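# Snap front panel onto computer tower, pegs seated

## Task

Put the front panel on the tower's front face with its top edge upward, then push it in until each of its four pegs has snapped into its matching hole. When finished, the panel's door must be closed and the tower must still be standing upright.

## Robot and tools

Robot: two arms, left_arm and right_arm, each ending in a two-finger parallel gripper with a wrist camera (cam_left_wrist and cam_right_wrist, each 896x504). The names do not match sides of the images. Calibrated bases: left_arm at (+0.009, +0.248, +0.041) m, right_arm at (+0.024, -0.248, +0.002) m, both turned only slightly about z.

Frame: one scene frame for everything. Origin at table-top height, halfway between the arms' nominal bases. +x points out over the table, +z points up, and left_arm sits on the +y side. Positions are in metres. Orientations are quaternions written w first (qw, qx, qy, qz). A gripper's fingers point along its own +z axis and separate along its own y axis. The reported end_effector_position is the spot between the finger pads, roughly 1 cm short of the tips. At long reach the printed position can be a little off.

Command row (used by execute_actions and move): 16 plain numbers in one flat list covering both arms: left x, y, z, qw, qx, qy, qz, opening, then right x, y, z, qw, qx, qy, qz, opening. Each x, y, z, quaternion is an absolute target pose for that gripper in the scene frame, not an offset. Opening runs from -1 (closed) to +1 (fully open, 0.094 m); it is a target, not a change. Always fill both halves. To keep an arm still, repeat the exact pose it had in the last result before it stopped, plus its wanted opening. To hold an orientation, repeat the same quaternion rather than copying a drifted reported one. Sending an arm to its measured pose can relax or stop a push.

execute_actions(actions, cameras): actions is a list of actions. Each action is a list of 1 to 15 rows, one row per control step of 1/30 s. If an action has fewer than 15 rows, its last row repeats. A target more than 0.6 m from the gripper's current position, along any of that gripper's axes, gets the action rejected for both arms. A malformed action rejects the whole call. Each step, the controller limits the command to 100 mm and 20 degrees from the measured pose, so a far target may need several actions. The result's Hand target line shows where each arm is actually heading. An empty actions list just reports state and images. cameras: a list of names; omitted, null or ["all"] gives every camera; [] gives none. An unknown name voids the call.

move(target, speed, blend, opening_speed, blocking, cameras): straight-line path per gripper from its Hand target to the given row. target is one 16-number row, or a list of up to 15 rows that differ only in poses (waypoints). This tool has no 0.6 m limit. speed is in m/s, 0.002 to 0.5, default 0.25; turning is capped at twice that in rad/s. Give one value, or one per waypoint. blend is in metres, for corner rounding at intermediate waypoints; default 0 stops at each one. opening_speed is in units of the -1..+1 scale per second, at least 0.2; without it the opening is sent at once. blocking=false returns after about 0.5 s while the motion continues; call wait or stop before using execute_actions again. A new move replaces a running one. Paths do not avoid obstacles or the other arm. Faster moves lag and stray more and hit harder. A target set deeper past a contact pushes harder. The move: line gives the ending: done means at rest within 10 mm and 2 degrees; there is also off_target, moving, held (a check withheld a step, or clearance stopped the move) and fault. limits=paced means the pose was clipped; limits=held means steps were withheld. Neither done nor off_target says whether anything is being touched.

wait(seconds 0 to 10): lets time pass while arms keep their last command; a running move continues. stop(): brakes a running move; fingers keep going unless opening_speed was set. zoom_image(camera, region): a closer look at the newest image of cam_left_wrist or cam_right_wrist; region is [x0, y0, x1, y1] in pixels from the top-left corner, at most 504x504. read_manual(section="licences"): licence texts only. finished_scene(scene): the first call only asks you to check your work; the second call in a later reply really ends the scene, with the panel still seated once the robot lets go.

Results: gripper poses, Hand target, Tool commands, joint positions (the gripper's last value is its opening in metres) and joint torques. Torques are noisy, include gravity, and joints 3 and 4 wrap at ±28 N m. grip_measured uses the opening scale; with nothing held it reads up to about 1.6 mm wide. On a firm grasp it reads about 3 mm below the part's width. grip_effort_nm is motor effort (negative means closing), not pad force. A pose unreachable line means the clearance check held back that arm. HELD marks steps where commands were withheld. Step readings appear only for execute_actions. Camera calibration is given in OpenCV form (K, distortion D, T_world_to_cam); wrist images can lag behind during motion.

Cautions: resting grippers may sit about 1 cm off their command. Random tugs may jostle held parts. Avoid dropping anything, letting go of a part that is still moving, slams and very hard presses. Never let the arms strike or squeeze each other. Nothing may fall or be left off the table. Holding loads, working at full stretch or pushing toward an unreachable pose heats motors. A MOTOR HOT line warns of this; at 100 °C that arm goes limp for 30 to 60 s or more. To release a part, command an opening well above grip_measured.

Each tool is called after "Call:" by a JSON object that holds its "api" and its "payload", one argument or row to a line.

## Session

Call:
{"api": "execute_actions", "payload": {
  "actions": []
}}

Scene clock: 0.00 s.
left_arm: end_effector_position=(+0.8238, +0.2594, +0.3324) grip_measured=+1.000 grip_effort_nm=n/a end_effector_quat_wxyz=(+0.322, +0.036, +0.942, -0.086) | right_arm: end_effector_position=(+0.4286, -0.2894, +0.3124) grip_measured=+1.000 grip_effort_nm=n/a end_effector_quat_wxyz=(+0.657, +0.404, +0.614, -0.167)
Joint positions: left_arm=[0.111 2.183 2.401 -1.141 0.224 0.063 0.094] | right_arm=[0.277 1.007 0.607 0.218 1.112 0.496 0.094]
Joint velocities: left_arm=[-0.005 0.005 -0.002 -0.002 0.007 -0.081 0] | right_arm=[-0.005 -0.005 0.017 0.002 0.007 -0.022 0]
Joint torques (N m): no reading
Motor temperatures (°C): left_arm=[25 29 26 29 26 25 26] | right_arm=[23 28 26 23 26 24 27]
Heat: left arm: hottest shoulder 29 °C; right arm: hottest shoulder 28 °C.
Hand target: left_arm +0.8281, +0.2597, +0.3403; +0.332, +0.037, +0.939, -0.085 | right_arm +0.4328, -0.2882, +0.3267; +0.665, +0.409, +0.605, -0.158
Tool commands: left_gripper/opening=+1.0 right_gripper/opening=+1.0

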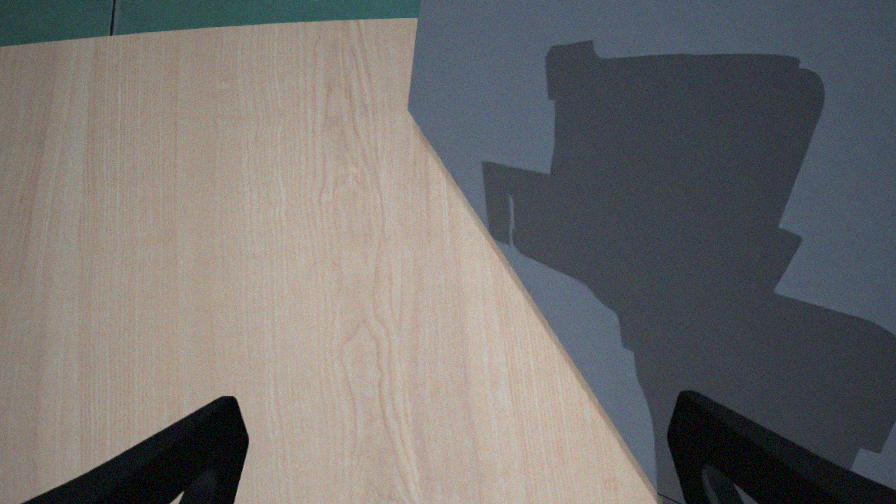

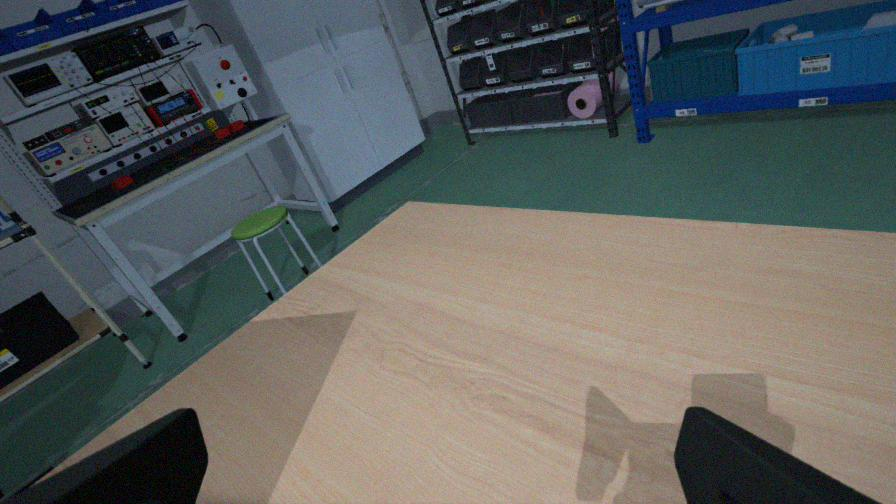

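Call:
{"api": "move", "payload": {
  "target": [0.36,0.4,0.42,0.683,0,0.683,-0.259,1,0.36,-0.35,0.42,0.683,0,0.683,0.259,1]
}}

Call:
{"api": "move", "payload": {
  "target": [0.36,0.4,0.42,0.6124,0.3536,0.6124,-0.3536,1,0.36,-0.35,0.42,0.683,0.183,0.683,0.183,1]
}}

Scene clock: 18.97 s.
left_arm: end_effector_position=(+0.3582, +0.3923, +0.4259) grip_measured=+1.000 grip_effort_nm=-0.042 end_effector_quat_wxyz=(+0.687, -0.004, +0.679, -0.258) | right_arm: end_effector_position=(+0.3626, -0.3422, +0.3910) grip_measured=+1.000 grip_effort_nm=0.007 end_effector_quat_wxyz=(+0.671, +0.018, +0.688, +0.276)
Joint positions: left_arm=[0.876 0.899 0.602 0.497 1.173 -0.549 0.094] | right_arm=[-0.725 0.734 0.569 0.279 -1.076 0.516 0.094]
Joint velocities: left_arm=[-0.015 -0.005 -0.002 0.012 0.022 -0.081 0] | right_arm=[0.005 -0.005 0.007 0.002 -0.051 0.007 0]
Joint torques (N m): left_arm=[0.79 -2.14 8.94 2.29 -0.11 -0.08] | right_arm=[-1.96 -2.61 15.1 1.69 -0.03 0.07]
Motor temperatures (°C): left_arm=[25 31 28 29 26 25 25] | right_arm=[23 28 28 23 26 24 27]
Heat: left arm: hottest shoulder 31 °C; right arm: hottest shoulder 28 °C.
Hand target: left_arm +0.3581, +0.3957, +0.4250; +0.687, -0.008, +0.679, -0.259 | right_arm +0.3641, -0.3478, +0.4185; +0.686, +0.006, +0.678, +0.265
Off the commanded pose: left_arm 0.010 m, 1 deg | right_arm 0.030 m, 3 deg.
move: off_target (right_arm)
camera_calibration:
cam_left_wrist: T_world_to_cam=[[-0.348012, -0.871593, 0.345272, 0.320653], [-0.443982, -0.171146, -0.879539, 0.640437], [0.825692, -0.459385, -0.327411, 0.111591], [0, 0, 0, 1]] pos_world=[0.303794, 0.44035, 0.489113]
cam_right_wrist: T_world_to_cam=[[0.330009, -0.850405, -0.409764, -0.251875], [-0.488492, 0.217596, -0.845002, 0.621438], [0.807756, 0.479024, -0.343607, 0.0924576], [0, 0, 0, 1]] pos_world=[0.312005, -0.393707, 0.453675]

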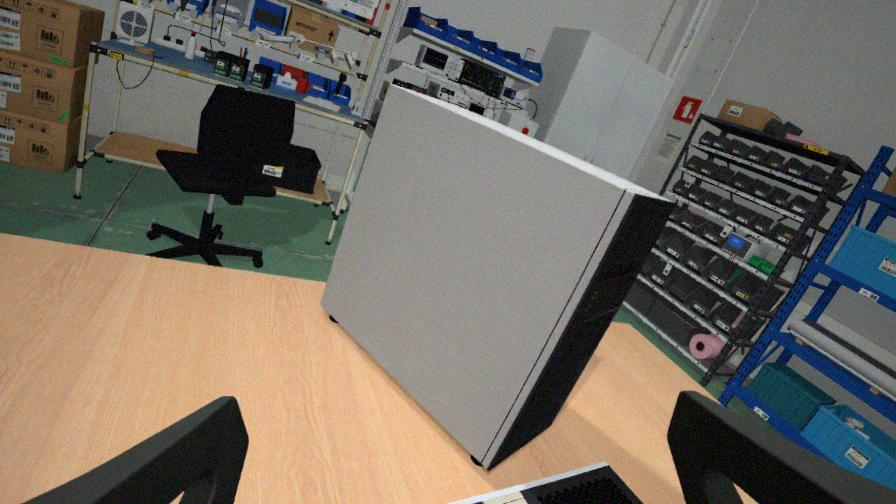

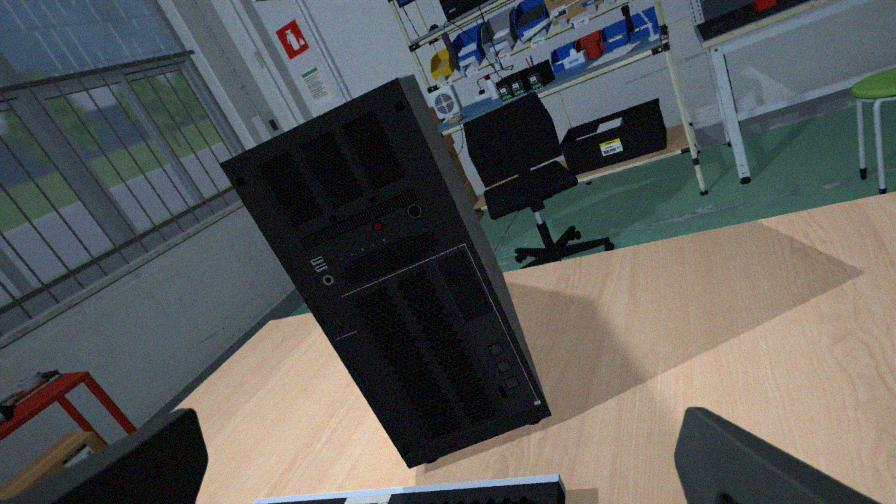

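Scene clock: 21.27 s.
left_arm: end_effector_position=(+0.3550, +0.3893, +0.4071) grip_measured=+1.000 grip_effort_nm=-0.046 end_effector_quat_wxyz=(+0.659, +0.221, +0.670, -0.260) | right_arm: end_effector_position=(+0.3580, -0.3552, +0.3813) grip_measured=+1.000 grip_effort_nm=0.007 end_effector_quat_wxyz=(+0.663, +0.200, +0.698, +0.184)
Joint positions: left_arm=[0.917 1.127 0.669 0.915 1.561 -0.514 0.094] | right_arm=[-0.585 0.563 0.572 -0.073 -0.565 0.516 0.094]
Joint velocities: left_arm=[-0.015 -0.005 -0.007 -0.017 -0.095 0.095 0] | right_arm=[-0.015 -0.005 -0.002 -0.007 -0.037 0.037 0]
Joint torques (N m): left_arm=[0.62 -3.49 11.4 1.83 -0.28 0.15] | right_arm=[-0.44 -2.14 15.92 0.98 0.16 -0.04]
Motor temperatures (°C): left_arm=[25 31 28 29 26 25 25] | right_arm=[23 28 29 23 26 24 27]
Heat: left arm: hottest shoulder 31 °C; right arm: hottest elbow 29 °C.
Hand target: left_arm +0.3600, +0.3983, +0.4206; +0.666, +0.238, +0.665, -0.241 | right_arm +0.3573, -0.3502, +0.4174; +0.682, +0.182, +0.684, +0.182
Off the commanded pose: left_arm 0.017 m, 20 deg; orientation clipped | right_arm 0.039 m, 4 deg.
joint sent to its limit (left arm) — joint 5 (wrist yaw), upper limit. The joint targets are off in orientation, not in position.
move: off_target (left_arm, right_arm); limits=paced
camera_calibration:
cam_left_wrist: T_world_to_cam=[[-0.6377, -0.768973, 0.0449414, 0.508559], [-0.348892, 0.236331, -0.906875, 0.440666], [0.686741, -0.593993, -0.418997, 0.245667], [0, 0, 0, 1]] pos_world=[0.309344, 0.43285, 0.479707]
cam_right_wrist: T_world_to_cam=[[-0.0525921, -0.848608, -0.526402, -0.083314], [-0.460424, 0.488365, -0.741289, 0.660334], [0.88614, 0.203382, -0.416404, 0.000816606], [0, 0, 0, 1]] pos_world=[0.298928, -0.393351, 0.445982]

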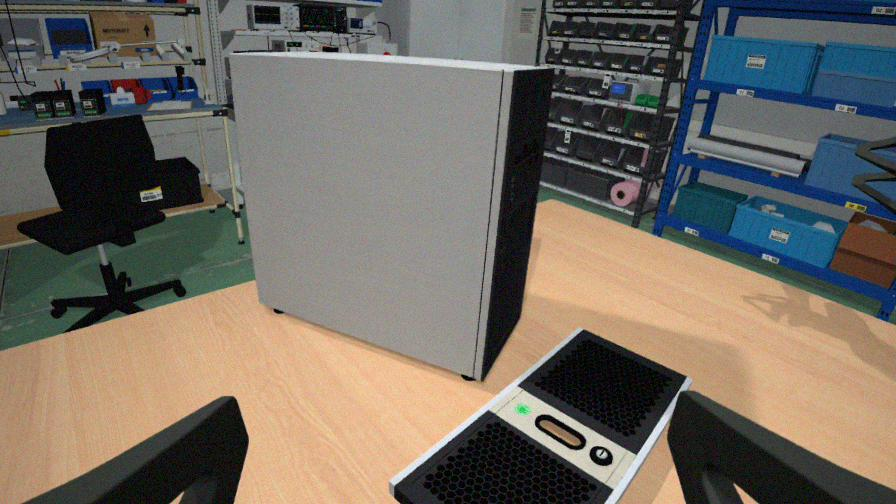

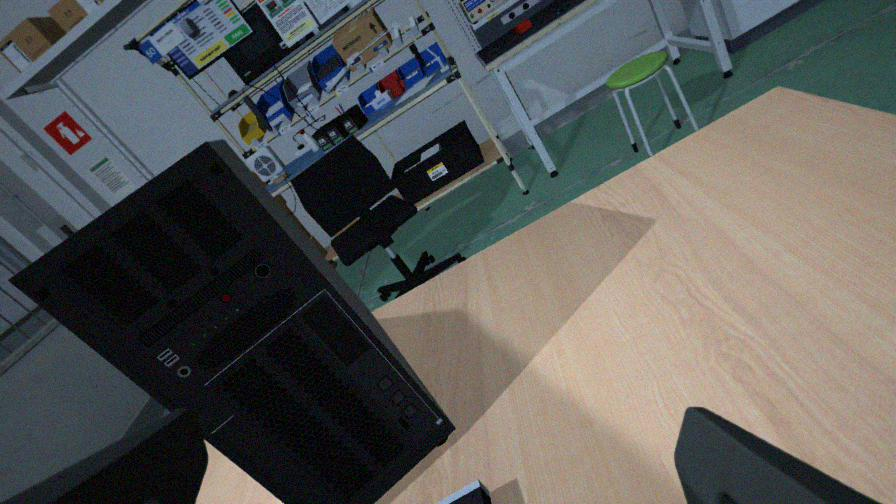

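Call:
{"api": "move", "payload": {
  "target": [0.3,0.4,0.42,0.683,0,0.683,-0.259,1,0.45,-0.02,0.45,0.2164,0,0.9763,0,1]
}}

Scene clock: 33.63 s.
left_arm: end_effector_position=(+0.3022, +0.4002, +0.4162) grip_measured=+1.000 grip_effort_nm=-0.032 end_effector_quat_wxyz=(+0.679, -0.003, +0.684, -0.267) | right_arm: end_effector_position=(+0.4458, -0.0301, +0.4360) grip_measured=+1.000 grip_effort_nm=0.002 end_effector_quat_wxyz=(+0.205, -0.014, +0.978, -0.025)
Joint positions: left_arm=[1.066 0.836 0.525 0.648 1.376 -0.71 0.094] | right_arm=[0.559 1.446 1.84 -1.633 0.257 0.497 0.094]
Joint velocities: left_arm=[-0.005 0.005 -0.002 -0.017 -0.022 -0.066 0] | right_arm=[-0.005 -0.005 -0.017 0.022 -0.007 0.022 0]
Joint torques (N m): left_arm=[0.62 -2.49 8.95 1.31 -0.4 0.18] | right_arm=[-0.56 -11.52 13.72 0.23 0.1 0.06]
Motor temperatures (°C): left_arm=[25 30 29 29 26 25 25] | right_arm=[23 28 32 23 25 24 26]
Heat: left arm: hottest shoulder 30 °C; right arm: hottest elbow 32 °C.
Hand target: left_arm +0.3000, +0.4004, +0.4198; +0.683, +0.000, +0.684, -0.258 | right_arm +0.4470, -0.0240, +0.4548; +0.221, -0.010, +0.975, -0.012
Off the commanded pose: left_arm 0.004 m, 1 deg | right_arm 0.018 m, 4 deg.
move: off_target (right_arm)
camera_calibration:
cam_left_wrist: T_world_to_cam=[[-0.356841, -0.862139, 0.359695, 0.304198], [-0.462092, -0.171734, -0.870045, 0.610135], [0.811872, -0.47668, -0.337106, 0.173412], [0, 0, 0, 1]] pos_world=[0.2497, 0.449704, 0.479885]
cam_right_wrist: T_world_to_cam=[[0.00571951, -0.99761, 0.0688547, -0.064038], [-0.999708, -0.00408805, 0.0238119, 0.474604], [-0.0234735, -0.0689708, -0.997342, 0.53028], [0, 0, 0, 1]] pos_world=[0.487279, -0.025371, 0.521979]

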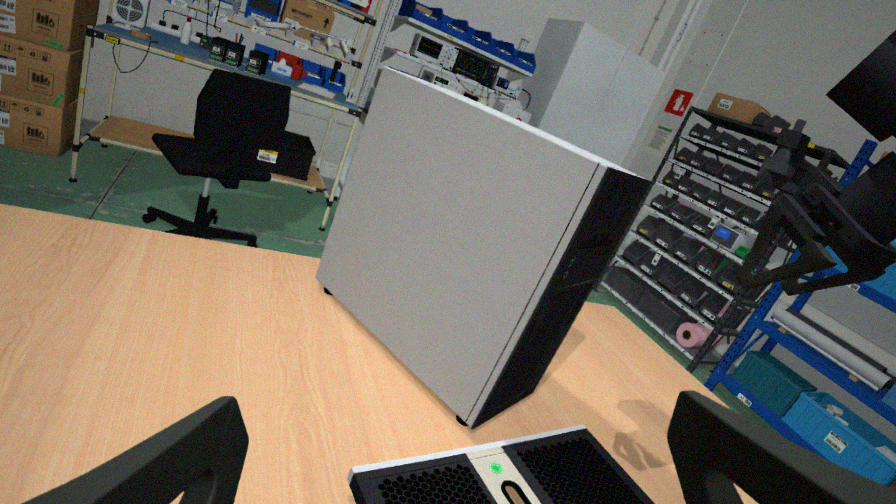

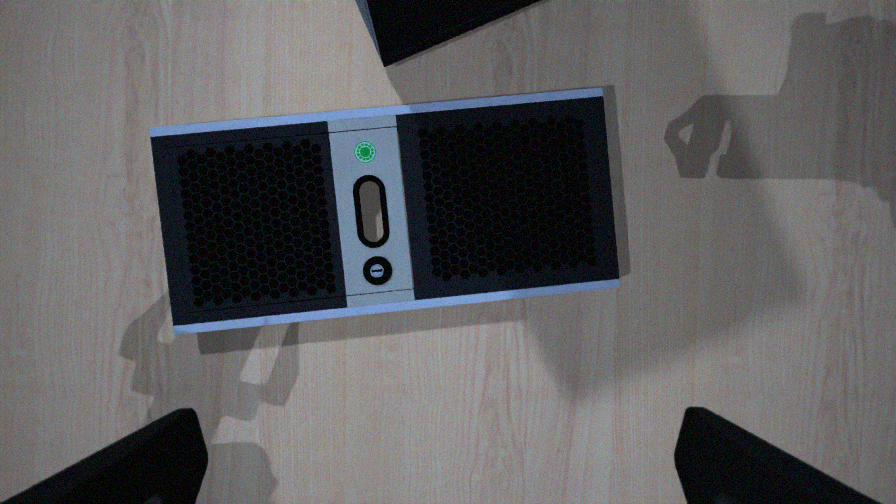

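Call:
{"api": "zoom_image", "payload": {
  "camera": "cam_right_wrist",
  "region": [140, 80, 640, 360]
}}

Call:
{"api": "zoom_image", "payload": {
  "camera": "cam_right_wrist",
  "region": [320, 100, 450, 310]
}}

Call:
{"api": "zoom_image", "payload": {
  "camera": "cam_left_wrist",
  "region": [340, 400, 700, 504]
}}

Scaled by 1.008 from the camera's 896x504 image, which has a finer 1280x720 frame.

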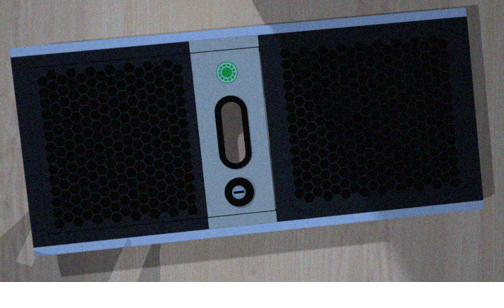

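Scaled by 2.400 from the camera's 896x504 image, which has a finer 1280x720 frame.

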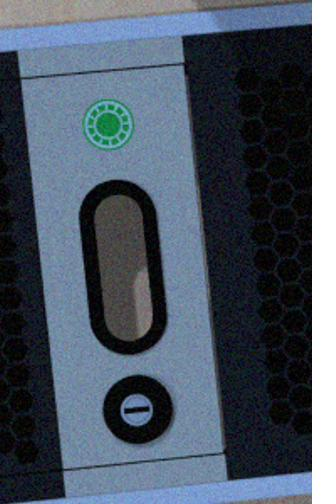

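Scaled by 1.400 from the camera's 896x504 image, which has a finer 1280x720 frame.

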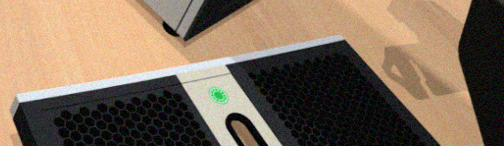

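Call:
{"api": "move", "payload": {
  "target": [0.3,0.4,0.42,0.683,0,0.683,-0.259,1,0.34,-0.12,0.36,0.6929,-0.1410,0.6929,0.1410,1]
}}

Call:
{"api": "zoom_image", "payload": {
  "camera": "cam_right_wrist",
  "region": [200, 0, 704, 504]
}}

Scene clock: 58.27 s.
left_arm: end_effector_position=(+0.3022, +0.4002, +0.4163) grip_measured=+1.000 grip_effort_nm=-0.046 end_effector_quat_wxyz=(+0.679, -0.003, +0.684, -0.267) | right_arm: end_effector_position=(+0.3423, -0.1141, +0.3491) grip_measured=+1.000 grip_effort_nm=0.002 end_effector_quat_wxyz=(+0.683, -0.130, +0.703, +0.148)
Joint positions: left_arm=[1.066 0.836 0.525 0.648 1.376 -0.71 0.094] | right_arm=[0.392 0.483 0.447 0.013 0.007 0.029 0.094]
Joint velocities: left_arm=[0.005 -0.015 -0.012 0.012 0.051 -0.051 0] | right_arm=[-0.015 -0.005 0.027 0.012 -0.066 -0.022 0]
Joint torques (N m): left_arm=[0.85 -2.49 8.83 1.51 -0.39 0.11] | right_arm=[-2.78 -1.49 10.51 2.25 -0.12 -0.2]
Motor temperatures (°C): left_arm=[25 29 32 29 26 24 25] | right_arm=[23 29 34 23 25 24 26]
Heat: left arm: hottest elbow 32 °C; right arm: hottest elbow 34 °C.
Hand target: left_arm +0.3000, +0.4000, +0.4201; +0.683, +0.000, +0.683, -0.259 | right_arm +0.3431, -0.1180, +0.3540; +0.692, -0.130, +0.696, +0.141
Off the commanded pose: left_arm 0.004 m, 1 deg | right_arm 0.013 m, 2 deg.
move: off_target (right_arm)
camera_calibration:
cam_left_wrist: T_world_to_cam=[[-0.356325, -0.862485, 0.359378, 0.304317], [-0.461657, -0.171884, -0.870246, 0.610247], [0.812345, -0.476, -0.336926, 0.17298], [0, 0, 0, 1]] pos_world=[0.249641, 0.449699, 0.479981]
cam_right_wrist: T_world_to_cam=[[0.369223, -0.928701, -0.03449, -0.221698], [-0.424545, -0.13554, -0.895204, 0.481794], [0.826702, 0.345172, -0.444319, -0.00147578], [0, 0, 0, 1]] pos_world=[0.287619, -0.140079, 0.423002]

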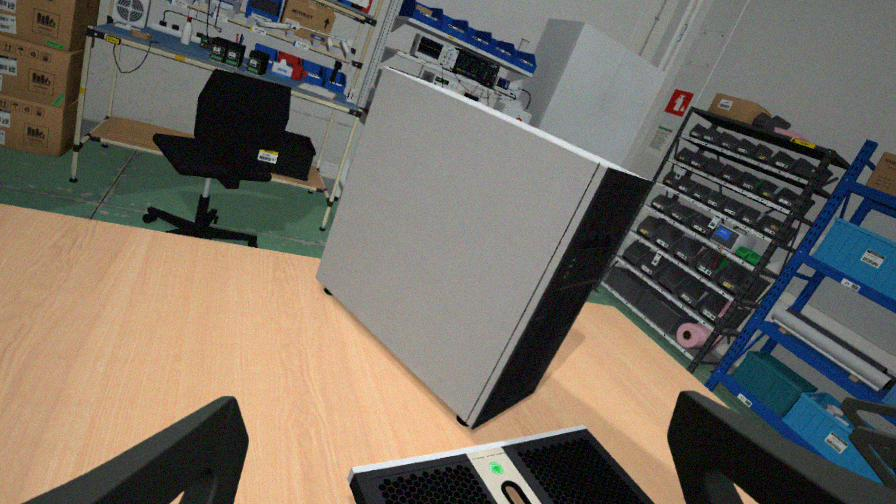

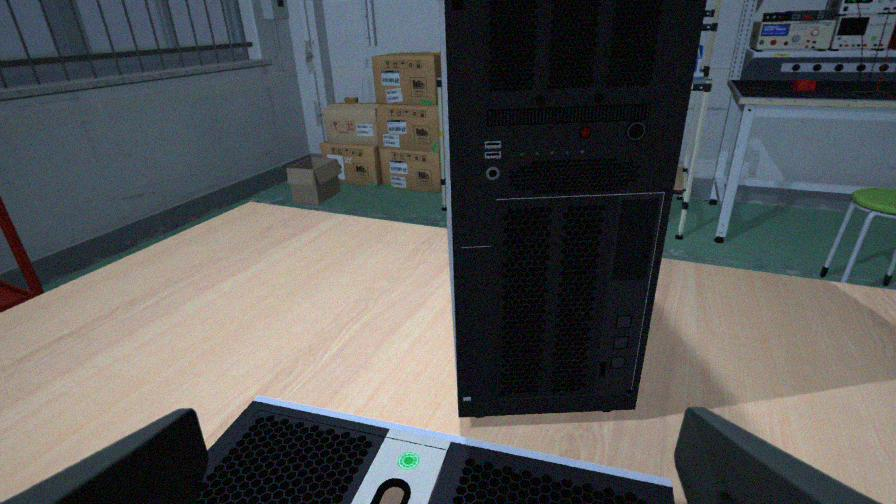

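Scaled by 1.000.

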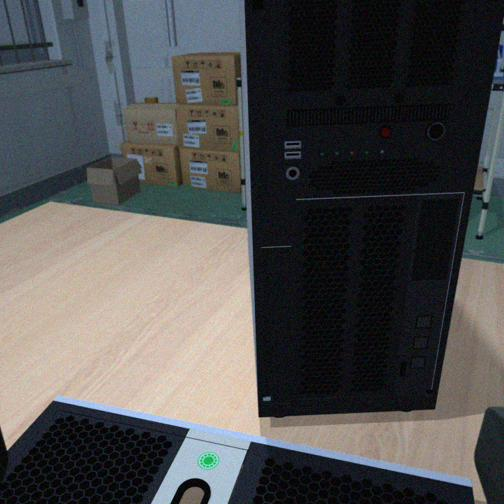

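Call:
{"api": "move", "payload": {
  "target": [0.3,0.36,0.10,0.612,0,0.612,-0.5,1,0.34,-0.25,0.36,0.6929,-0.1410,0.6929,0.1410,1]
}}

Call:
{"api": "zoom_image", "payload": {
  "camera": "cam_left_wrist",
  "region": [300, 100, 800, 504]
}}

Scene clock: 83.03 s.
left_arm: end_effector_position=(+0.2952, +0.3546, +0.1070) grip_measured=+1.000 grip_effort_nm=-0.037 end_effector_quat_wxyz=(+0.559, -0.037, +0.707, -0.431) | right_arm: end_effector_position=(+0.3389, -0.2450, +0.3498) grip_measured=+1.000 grip_effort_nm=0.007 end_effector_quat_wxyz=(+0.685, -0.130, +0.700, +0.156)
Joint positions: left_arm=[1.006 1.85 0.253 1.221 1.561 -0.333 0.094] | right_arm=[-0.401 0.468 0.441 0.008 -0.798 0.027 0.094]
Joint velocities: left_arm=[-0.024 0.005 -0.027 -0.012 0.007 0.037 0] | right_arm=[0.005 -0.015 -0.002 0.002 -0.037 -0.007 0]
Joint torques (N m): left_arm=[-0.32 -5.48 1.43 1.98 0.4 0.17] | right_arm=[-2.26 -0.38 12.05 1.85 -0.11 -0.15]
Motor temperatures (°C): left_arm=[25 29 32 29 26 24 25] | right_arm=[23 29 36 23 25 23 26]
Heat: left arm: hottest elbow 32 °C; right arm: hottest elbow 36 °C.
Hand target: left_arm +0.2972, +0.3543, +0.1041; +0.560, -0.029, +0.707, -0.430 | right_arm +0.3402, -0.2486, +0.3608; +0.694, -0.136, +0.692, +0.145
Off the commanded pose: left_arm 0.010 m, 15 deg | right_arm 0.011 m, 2 deg.
joint sent to its limit (left arm) — joint 5 (wrist yaw), upper limit. The joint targets are off in position and orientation.
move: off_target (left_arm, right_arm)
camera_calibration:
cam_left_wrist: T_world_to_cam=[[-0.431823, -0.63226, 0.643255, 0.283959], [-0.682176, -0.237614, -0.691503, 0.399235], [0.590056, -0.737419, -0.328705, 0.210084], [0, 0, 0, 1]] pos_world=[0.271007, 0.42932, 0.16247]
cam_right_wrist: T_world_to_cam=[[0.380588, -0.923591, -0.0461756, -0.340563], [-0.419227, -0.127815, -0.898839, 0.464592], [0.824258, 0.361446, -0.43584, 0.0487037], [0, 0, 0, 1]] pos_world=[0.28424, -0.272763, 0.423095]

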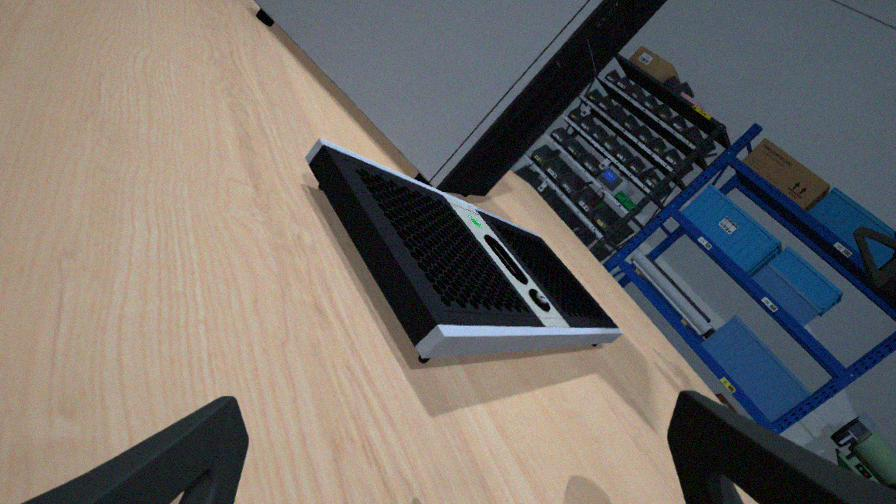

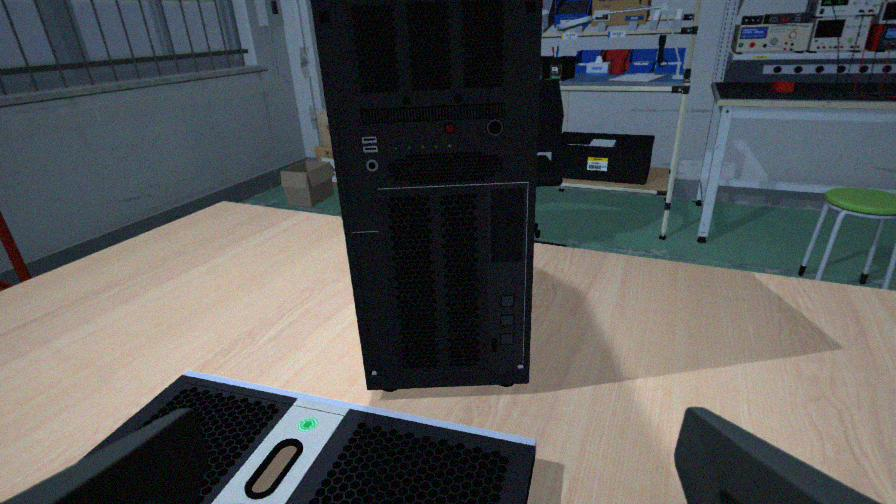

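Scaled by 1.008 from the camera's 896x504 image, which has a finer 1280x720 frame.

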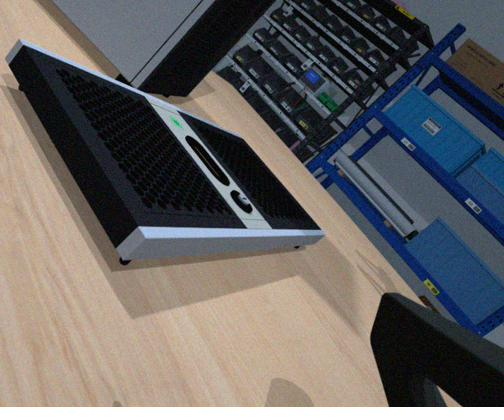

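Call:
{"api": "zoom_image", "payload": {
  "camera": "cam_right_wrist",
  "region": [300, 0, 560, 200]
}}

Call:
{"api": "zoom_image", "payload": {
  "camera": "cam_right_wrist",
  "region": [320, 190, 560, 400]
}}

Call:
{"api": "zoom_image", "payload": {
  "camera": "cam_left_wrist",
  "region": [300, 130, 630, 370]
}}

Scaled by 1.938 from the camera's 896x504 image, which has a finer 1280x720 frame.

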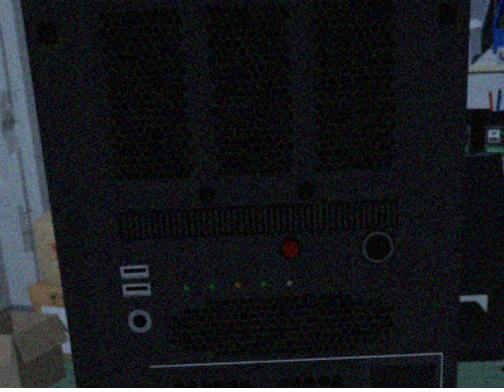

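Scaled by 2.100 from the camera's 896x504 image, which has a finer 1280x720 frame.

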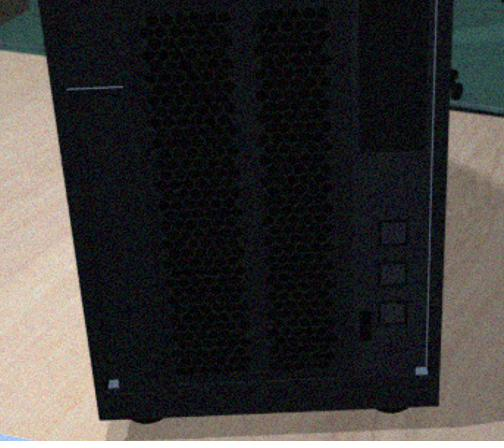

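Scaled by 1.527 from the camera's 896x504 image, which has a finer 1280x720 frame.

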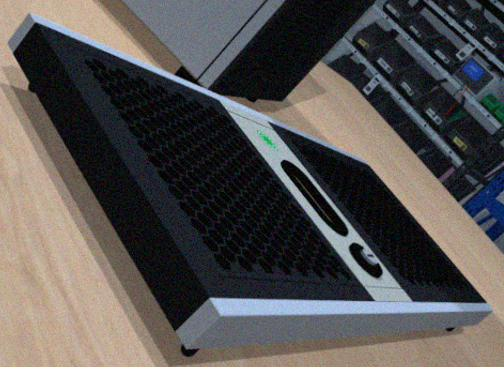

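Call:
{"api": "move", "payload": {
  "target": [0.3,0.4,0.42,0.683,0,0.683,-0.259,1,0.26,-0.24,0.10,0.69,-0.15,0.69,0.15,1]
}}

Call:
{"api": "zoom_image", "payload": {
  "camera": "cam_right_wrist",
  "region": [150, 150, 650, 450]
}}

Call:
{"api": "move", "payload": {
  "target": [0.3,0.4,0.42,0.683,0,0.683,-0.259,1,0.28,-0.22,0.50,0.69,-0.15,0.69,0.15,1]
}}

Call:
{"api": "zoom_image", "payload": {
  "camera": "cam_right_wrist",
  "region": [200, 0, 700, 400]
}}

Scene clock: 136.07 s.
left_arm: end_effector_position=(+0.2977, +0.3826, +0.3128) grip_measured=+1.000 grip_effort_nm=-0.032 end_effector_quat_wxyz=(+0.642, -0.026, +0.692, -0.328) | right_arm: end_effector_position=(+0.2963, -0.2376, +0.1966) grip_measured=+1.000 grip_effort_nm=0.007 end_effector_quat_wxyz=(+0.670, -0.128, +0.712, +0.167)
Joint positions: left_arm=[1.052 1.021 0.324 0.991 1.431 -0.8 0.094] | right_arm=[-0.485 0.386 0.045 0.268 -0.895 0.008 0.094]
Joint velocities: left_arm=[-0.024 -0.005 -0.002 0.007 0.022 0.051 0] | right_arm=[-0.005 0.005 0.027 -0.012 0.095 -0.007 0]
Joint torques (N m): left_arm=[0.26 -3.19 10.26 1.29 -0.34 0.14] | right_arm=[-0.97 0.73 12.7 1.03 0.08 -0.07]
Motor temperatures (°C): left_arm=[25 29 28 29 25 23 25] | right_arm=[23 28 39 23 25 23 25]
Heat: left arm: hottest shoulder 29 °C; right arm: hottest elbow 39 °C.
Hand target: left_arm +0.3007, +0.3908, +0.3317; +0.655, -0.008, +0.690, -0.308 | right_arm +0.2996, -0.2382, +0.2135; +0.679, -0.136, +0.703, +0.161
Off the commanded pose: left_arm 0.109 m, 10 deg | right_arm 0.103 m, 5 deg.
move: held (right_arm; a check stopped the path), off_target (left_arm; braked when a check withheld steps of right_arm); limits=held
pose unreachable (right arm): on one or more control steps of this call, first in action 0 (counted from 0), this arm could not follow its commanded pose, so it was not sent that pose on those steps. It may still have moved: this result reports where it is.
cause: moving toward the commanded pose would bring two parts of the arm too close to each other (its shoulder (the part past joint 1) and its forearm (the part past joint 3), with joints 2 (shoulder) and 3 (elbow) between them).
camera_calibration:
cam_left_wrist: T_world_to_cam=[[-0.385171, -0.789502, 0.477839, 0.268379], [-0.537356, -0.229084, -0.811646, 0.541132], [0.750261, -0.569392, -0.336007, 0.187267], [0, 0, 0, 1]] pos_world=[0.253653, 0.442478, 0.373889]
cam_right_wrist: T_world_to_cam=[[0.390311, -0.918003, -0.0701954, -0.321387], [-0.453165, -0.125186, -0.882593, 0.317445], [0.801436, 0.376295, -0.464869, 0.0304016], [0, 0, 0, 1]] pos_world=[0.244931, -0.266735, 0.271747]

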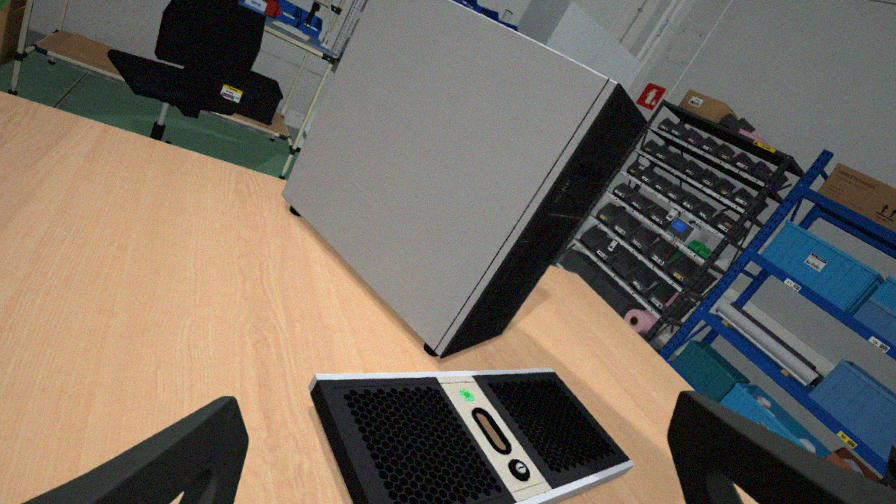

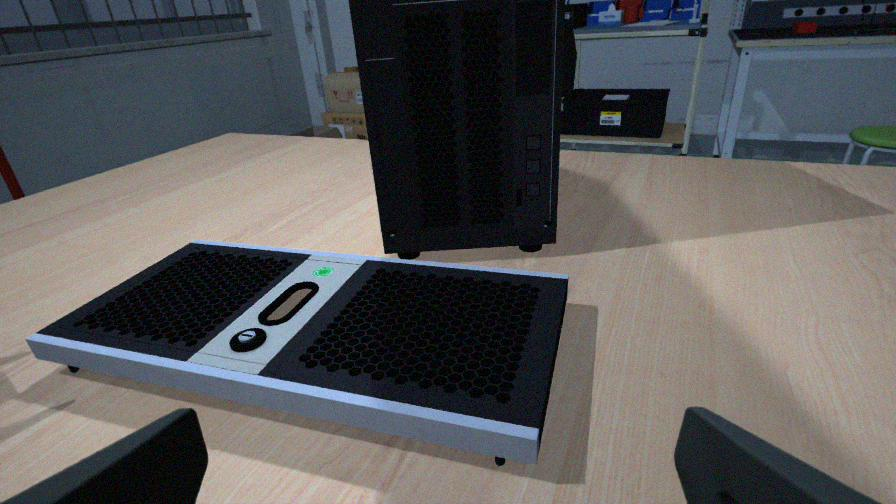

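Scaled by 1.008 from the camera's 896x504 image, which has a finer 1280x720 frame.

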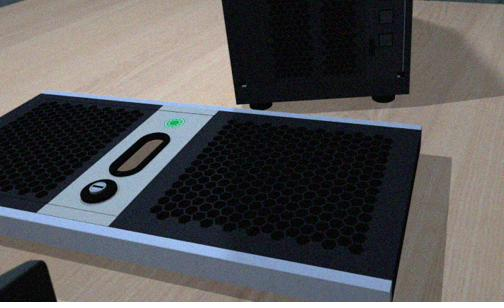

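Scene clock: 138.37 s.
left_arm: end_effector_position=(+0.3002, +0.3974, +0.3938) grip_measured=+1.000 grip_effort_nm=-0.042 end_effector_quat_wxyz=(+0.671, -0.020, +0.686, -0.281) | right_arm: end_effector_position=(+0.2859, -0.2264, +0.4729) grip_measured=+1.000 grip_effort_nm=0.012 end_effector_quat_wxyz=(+0.679, -0.133, +0.704, +0.160)
Joint positions: left_arm=[1.067 0.846 0.475 0.68 1.377 -0.729 0.094] | right_arm=[-0.437 0.359 0.767 -0.448 -0.844 0.015 0.094]
Joint velocities: left_arm=[-0.005 -0.005 -0.007 -0.012 0.007 -0.037 0] | right_arm=[-0.005 0.005 -0.007 -0.007 0.066 -0.007 0]
Joint torques (N m): left_arm=[0.5 -2.43 12.25 1.1 -0.37 0.17] | right_arm=[-0.44 1.03 14.67 1.09 0.19 -0.2]
Motor temperatures (°C): left_arm=[25 29 29 29 25 23 25] | right_arm=[23 28 39 23 25 23 25]
Heat: left arm: hottest shoulder 29 °C; right arm: hottest elbow 39 °C.
Hand target: left_arm +0.3004, +0.4013, +0.4187; +0.683, +0.000, +0.682, -0.259 | right_arm +0.2802, -0.2210, +0.4994; +0.692, -0.150, +0.690, +0.150
Off the commanded pose: left_arm 0.026 m, 4 deg | right_arm 0.028 m, 3 deg.
move: off_target (left_arm, right_arm)
camera_calibration:
cam_left_wrist: T_world_to_cam=[[-0.349211, -0.846112, 0.402674, 0.283594], [-0.480897, -0.206994, -0.851993, 0.601777], [0.804232, -0.49117, -0.334608, 0.173177], [0, 0, 0, 1]] pos_world=[0.249152, 0.449576, 0.45646]
cam_right_wrist: T_world_to_cam=[[0.389638, -0.919631, -0.0496097, -0.297522], [-0.430093, -0.134065, -0.892774, 0.554267], [0.814372, 0.369196, -0.447764, 0.149516], [0, 0, 0, 1]] pos_world=[0.232551, -0.254503, 0.547024]

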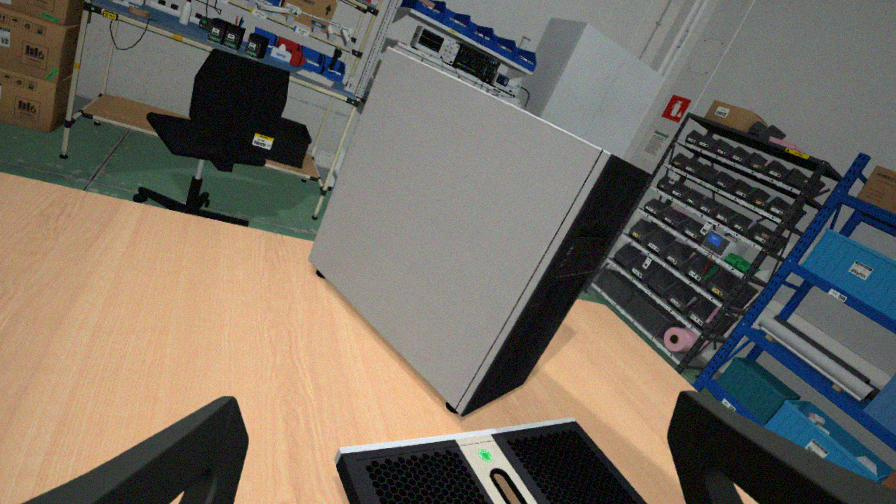

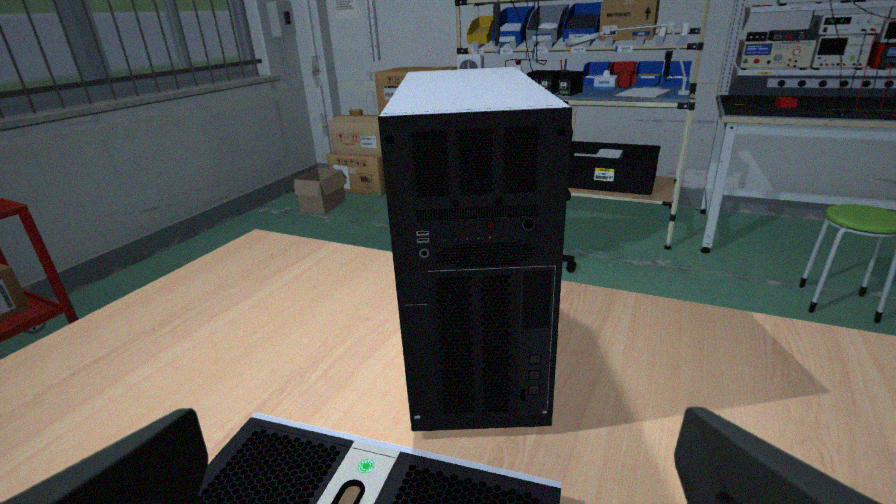

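Scaled by 1.008 from the camera's 896x504 image, which has a finer 1280x720 frame.

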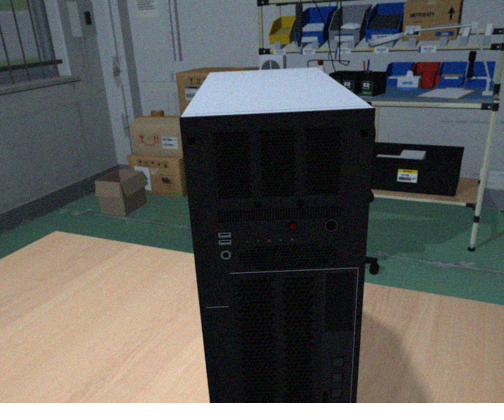

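Call:
{"api": "move", "payload": {
  "target": [0.28,0.02,0.16,0.4524,-0.5896,0.5309,-0.4074,-0.1,0.24,-0.30,0.40,0.69,-0.15,0.69,0.15,-1]
}}

Call:
{"api": "zoom_image", "payload": {
  "camera": "cam_left_wrist",
  "region": [200, 0, 700, 500]
}}

Scene clock: 177.67 s.
left_arm: end_effector_position=(+0.2762, +0.0375, +0.1528) grip_measured=-0.098 grip_effort_nm=-0.129 end_effector_quat_wxyz=(-0.473, +0.554, -0.557, +0.398) | right_arm: end_effector_position=(+0.2405, -0.2953, +0.4019) grip_measured=-0.987 grip_effort_nm=-0.686 end_effector_quat_wxyz=(+0.691, -0.154, +0.690, +0.152)
Joint positions: left_arm=[-1.099 1.261 0.287 0.346 -1.158 -2.07 0.042] | right_arm=[-1.108 0.336 0.545 -0.192 -1.534 0.014 0.001]
Joint velocities: left_arm=[0.005 -0.005 0.007 0.012 -0.022 -0.022 -0.001] | right_arm=[0.005 -0.005 0.012 0.007 -0.007 0.051 0]
Joint torques (N m): left_arm=[-0.15 -2.84 8.16 2.03 -0.61 -0.03] | right_arm=[-2.02 1.49 9.7 1.37 -0.08 0.05]
Motor temperatures (°C): left_arm=[25 28 35 29 25 23 25] | right_arm=[23 28 44 23 24 23 25]
Heat: left arm: hottest elbow 35 °C; right arm: hottest elbow 44 °C.
Hand target: left_arm +0.2816, +0.0239, +0.1615; -0.466, +0.562, -0.545, +0.414 | right_arm +0.2406, -0.2996, +0.4016; +0.691, -0.148, +0.691, +0.152
Off the commanded pose: left_arm 0.019 m, 6 deg | right_arm 0.005 m, 1 deg.
joint sent to its limit (left arm) — joint 6 (wrist roll), lower limit. The joint targets are off in position and orientation.
move: off_target (left_arm)
camera_calibration:
cam_left_wrist: T_world_to_cam=[[0.243939, -0.0789842, 0.966569, -0.211042], [-0.356759, -0.934096, 0.0137068, 0.17113], [0.901785, -0.348176, -0.256041, -0.109219], [0, 0, 0, 1]] pos_world=[0.211025, 0.105156, 0.173676]
cam_right_wrist: T_world_to_cam=[[0.407779, -0.913076, -0.00287724, -0.367982], [-0.38764, -0.170265, -0.90595, 0.446449], [0.826711, 0.370542, -0.423375, 0.167761], [0, 0, 0, 1]] pos_world=[0.184427, -0.322143, 0.474427]

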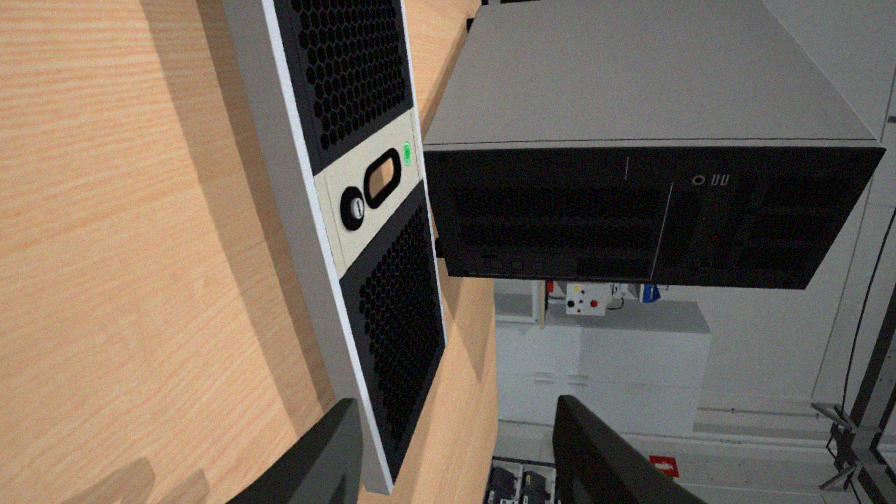

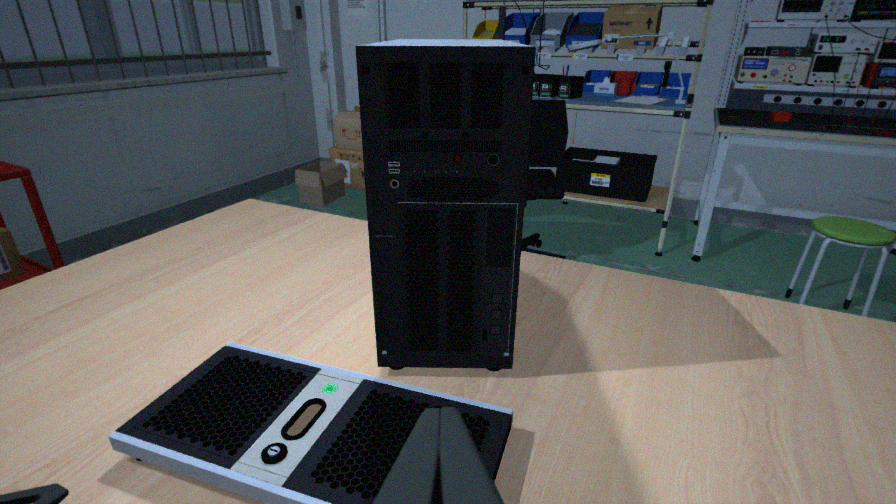

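Scaled by 1.008 from the camera's 896x504 image, which has a finer 1280x720 frame.

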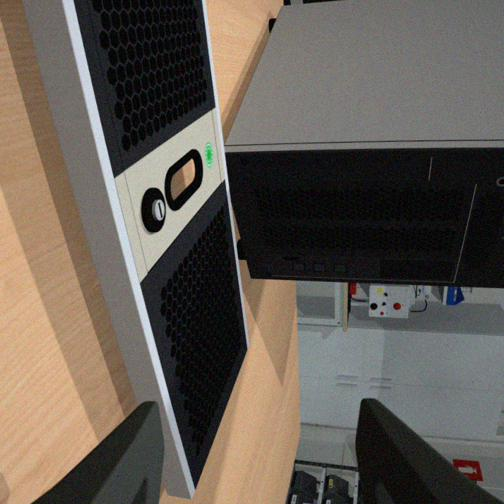

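Call:
{"api": "move", "payload": {
  "target": [0.35,-0.038,0.07,0.4677,-0.5775,0.52,-0.4211,0.0,0.24,-0.33,0.40,0.69,-0.15,0.69,0.15,-1]
}}

Call:
{"api": "zoom_image", "payload": {
  "camera": "cam_left_wrist",
  "region": [200, 0, 700, 504]
}}

Scene clock: 205.00 s.
left_arm: end_effector_position=(+0.3436, -0.0310, +0.0728) grip_measured=-0.002 grip_effort_nm=0.061 end_effector_quat_wxyz=(-0.465, +0.579, -0.522, +0.420) | right_arm: end_effector_position=(+0.2421, -0.3254, +0.3948) grip_measured=-0.987 grip_effort_nm=-0.691 end_effector_quat_wxyz=(+0.692, -0.122, +0.697, +0.143)
Joint positions: left_arm=[-1.006 1.844 0.501 0.84 -1.109 -2.03 0.047] | right_arm=[-1.185 0.403 0.545 -0.173 -1.551 -0.001 0.001]
Joint velocities: left_arm=[-0.005 -0.005 -0.002 0.002 0.051 -0.007 0] | right_arm=[-0.005 0.005 0.012 -0.012 0.007 0.051 0]
Joint torques (N m): left_arm=[0.73 -7.65 4.44 2.15 -0.3 0.24] | right_arm=[-2.37 0.44 11.1 1.39 -0.12 -0.17]
Motor temperatures (°C): left_arm=[25 28 34 28 25 23 25] | right_arm=[23 28 39 23 24 23 26]
Heat: left arm: hottest elbow 34 °C; right arm: hottest elbow 39 °C.
Hand target: left_arm +0.3494, -0.0360, +0.0703; -0.467, +0.579, -0.520, +0.420 | right_arm +0.2414, -0.3290, +0.4000; +0.695, -0.129, +0.695, +0.129
Off the commanded pose: left_arm 0.010 m, 0 deg | right_arm 0.007 m, 3 deg.
joint sent to its limit (right arm) — joint 5 (wrist yaw), lower limit. The joint targets are off in orientation, not in position.
move: off_target (right_arm)
camera_calibration:
cam_left_wrist: T_world_to_cam=[[0.216959, 0.0122021, 0.976104, -0.144159], [-0.319142, -0.944088, 0.0827376, 0.113976], [0.922538, -0.329467, -0.200934, -0.224925], [0, 0, 0, 1]] pos_world=[0.275153, 0.0352573, 0.0860886]
cam_right_wrist: T_world_to_cam=[[0.352139, -0.935255, -0.036014, -0.376782], [-0.409246, -0.119254, -0.904597, 0.456816], [0.841734, 0.333282, -0.424743, 0.159413], [0, 0, 0, 1]] pos_world=[0.185447, -0.351039, 0.467374]

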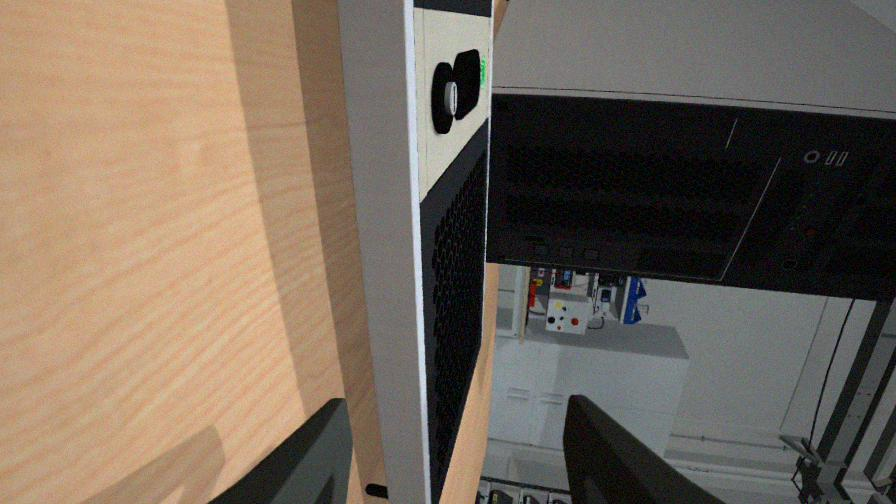

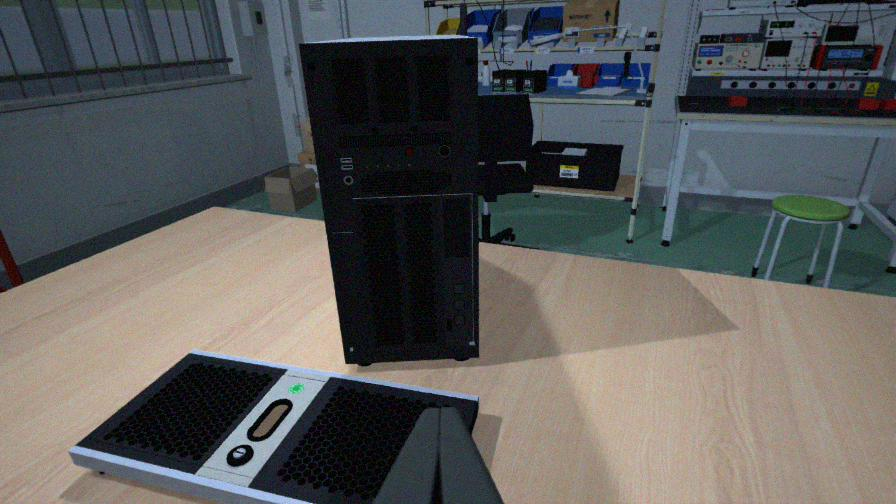

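Scaled by 1.000.

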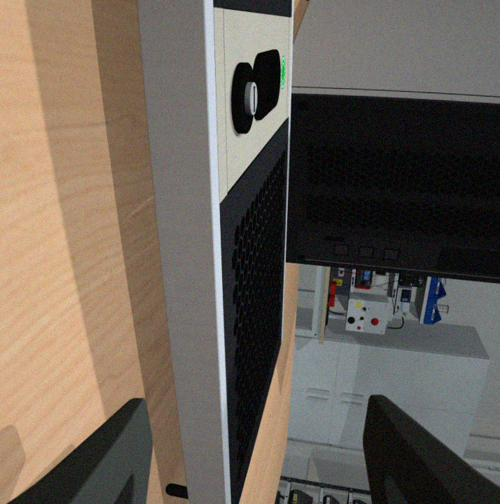

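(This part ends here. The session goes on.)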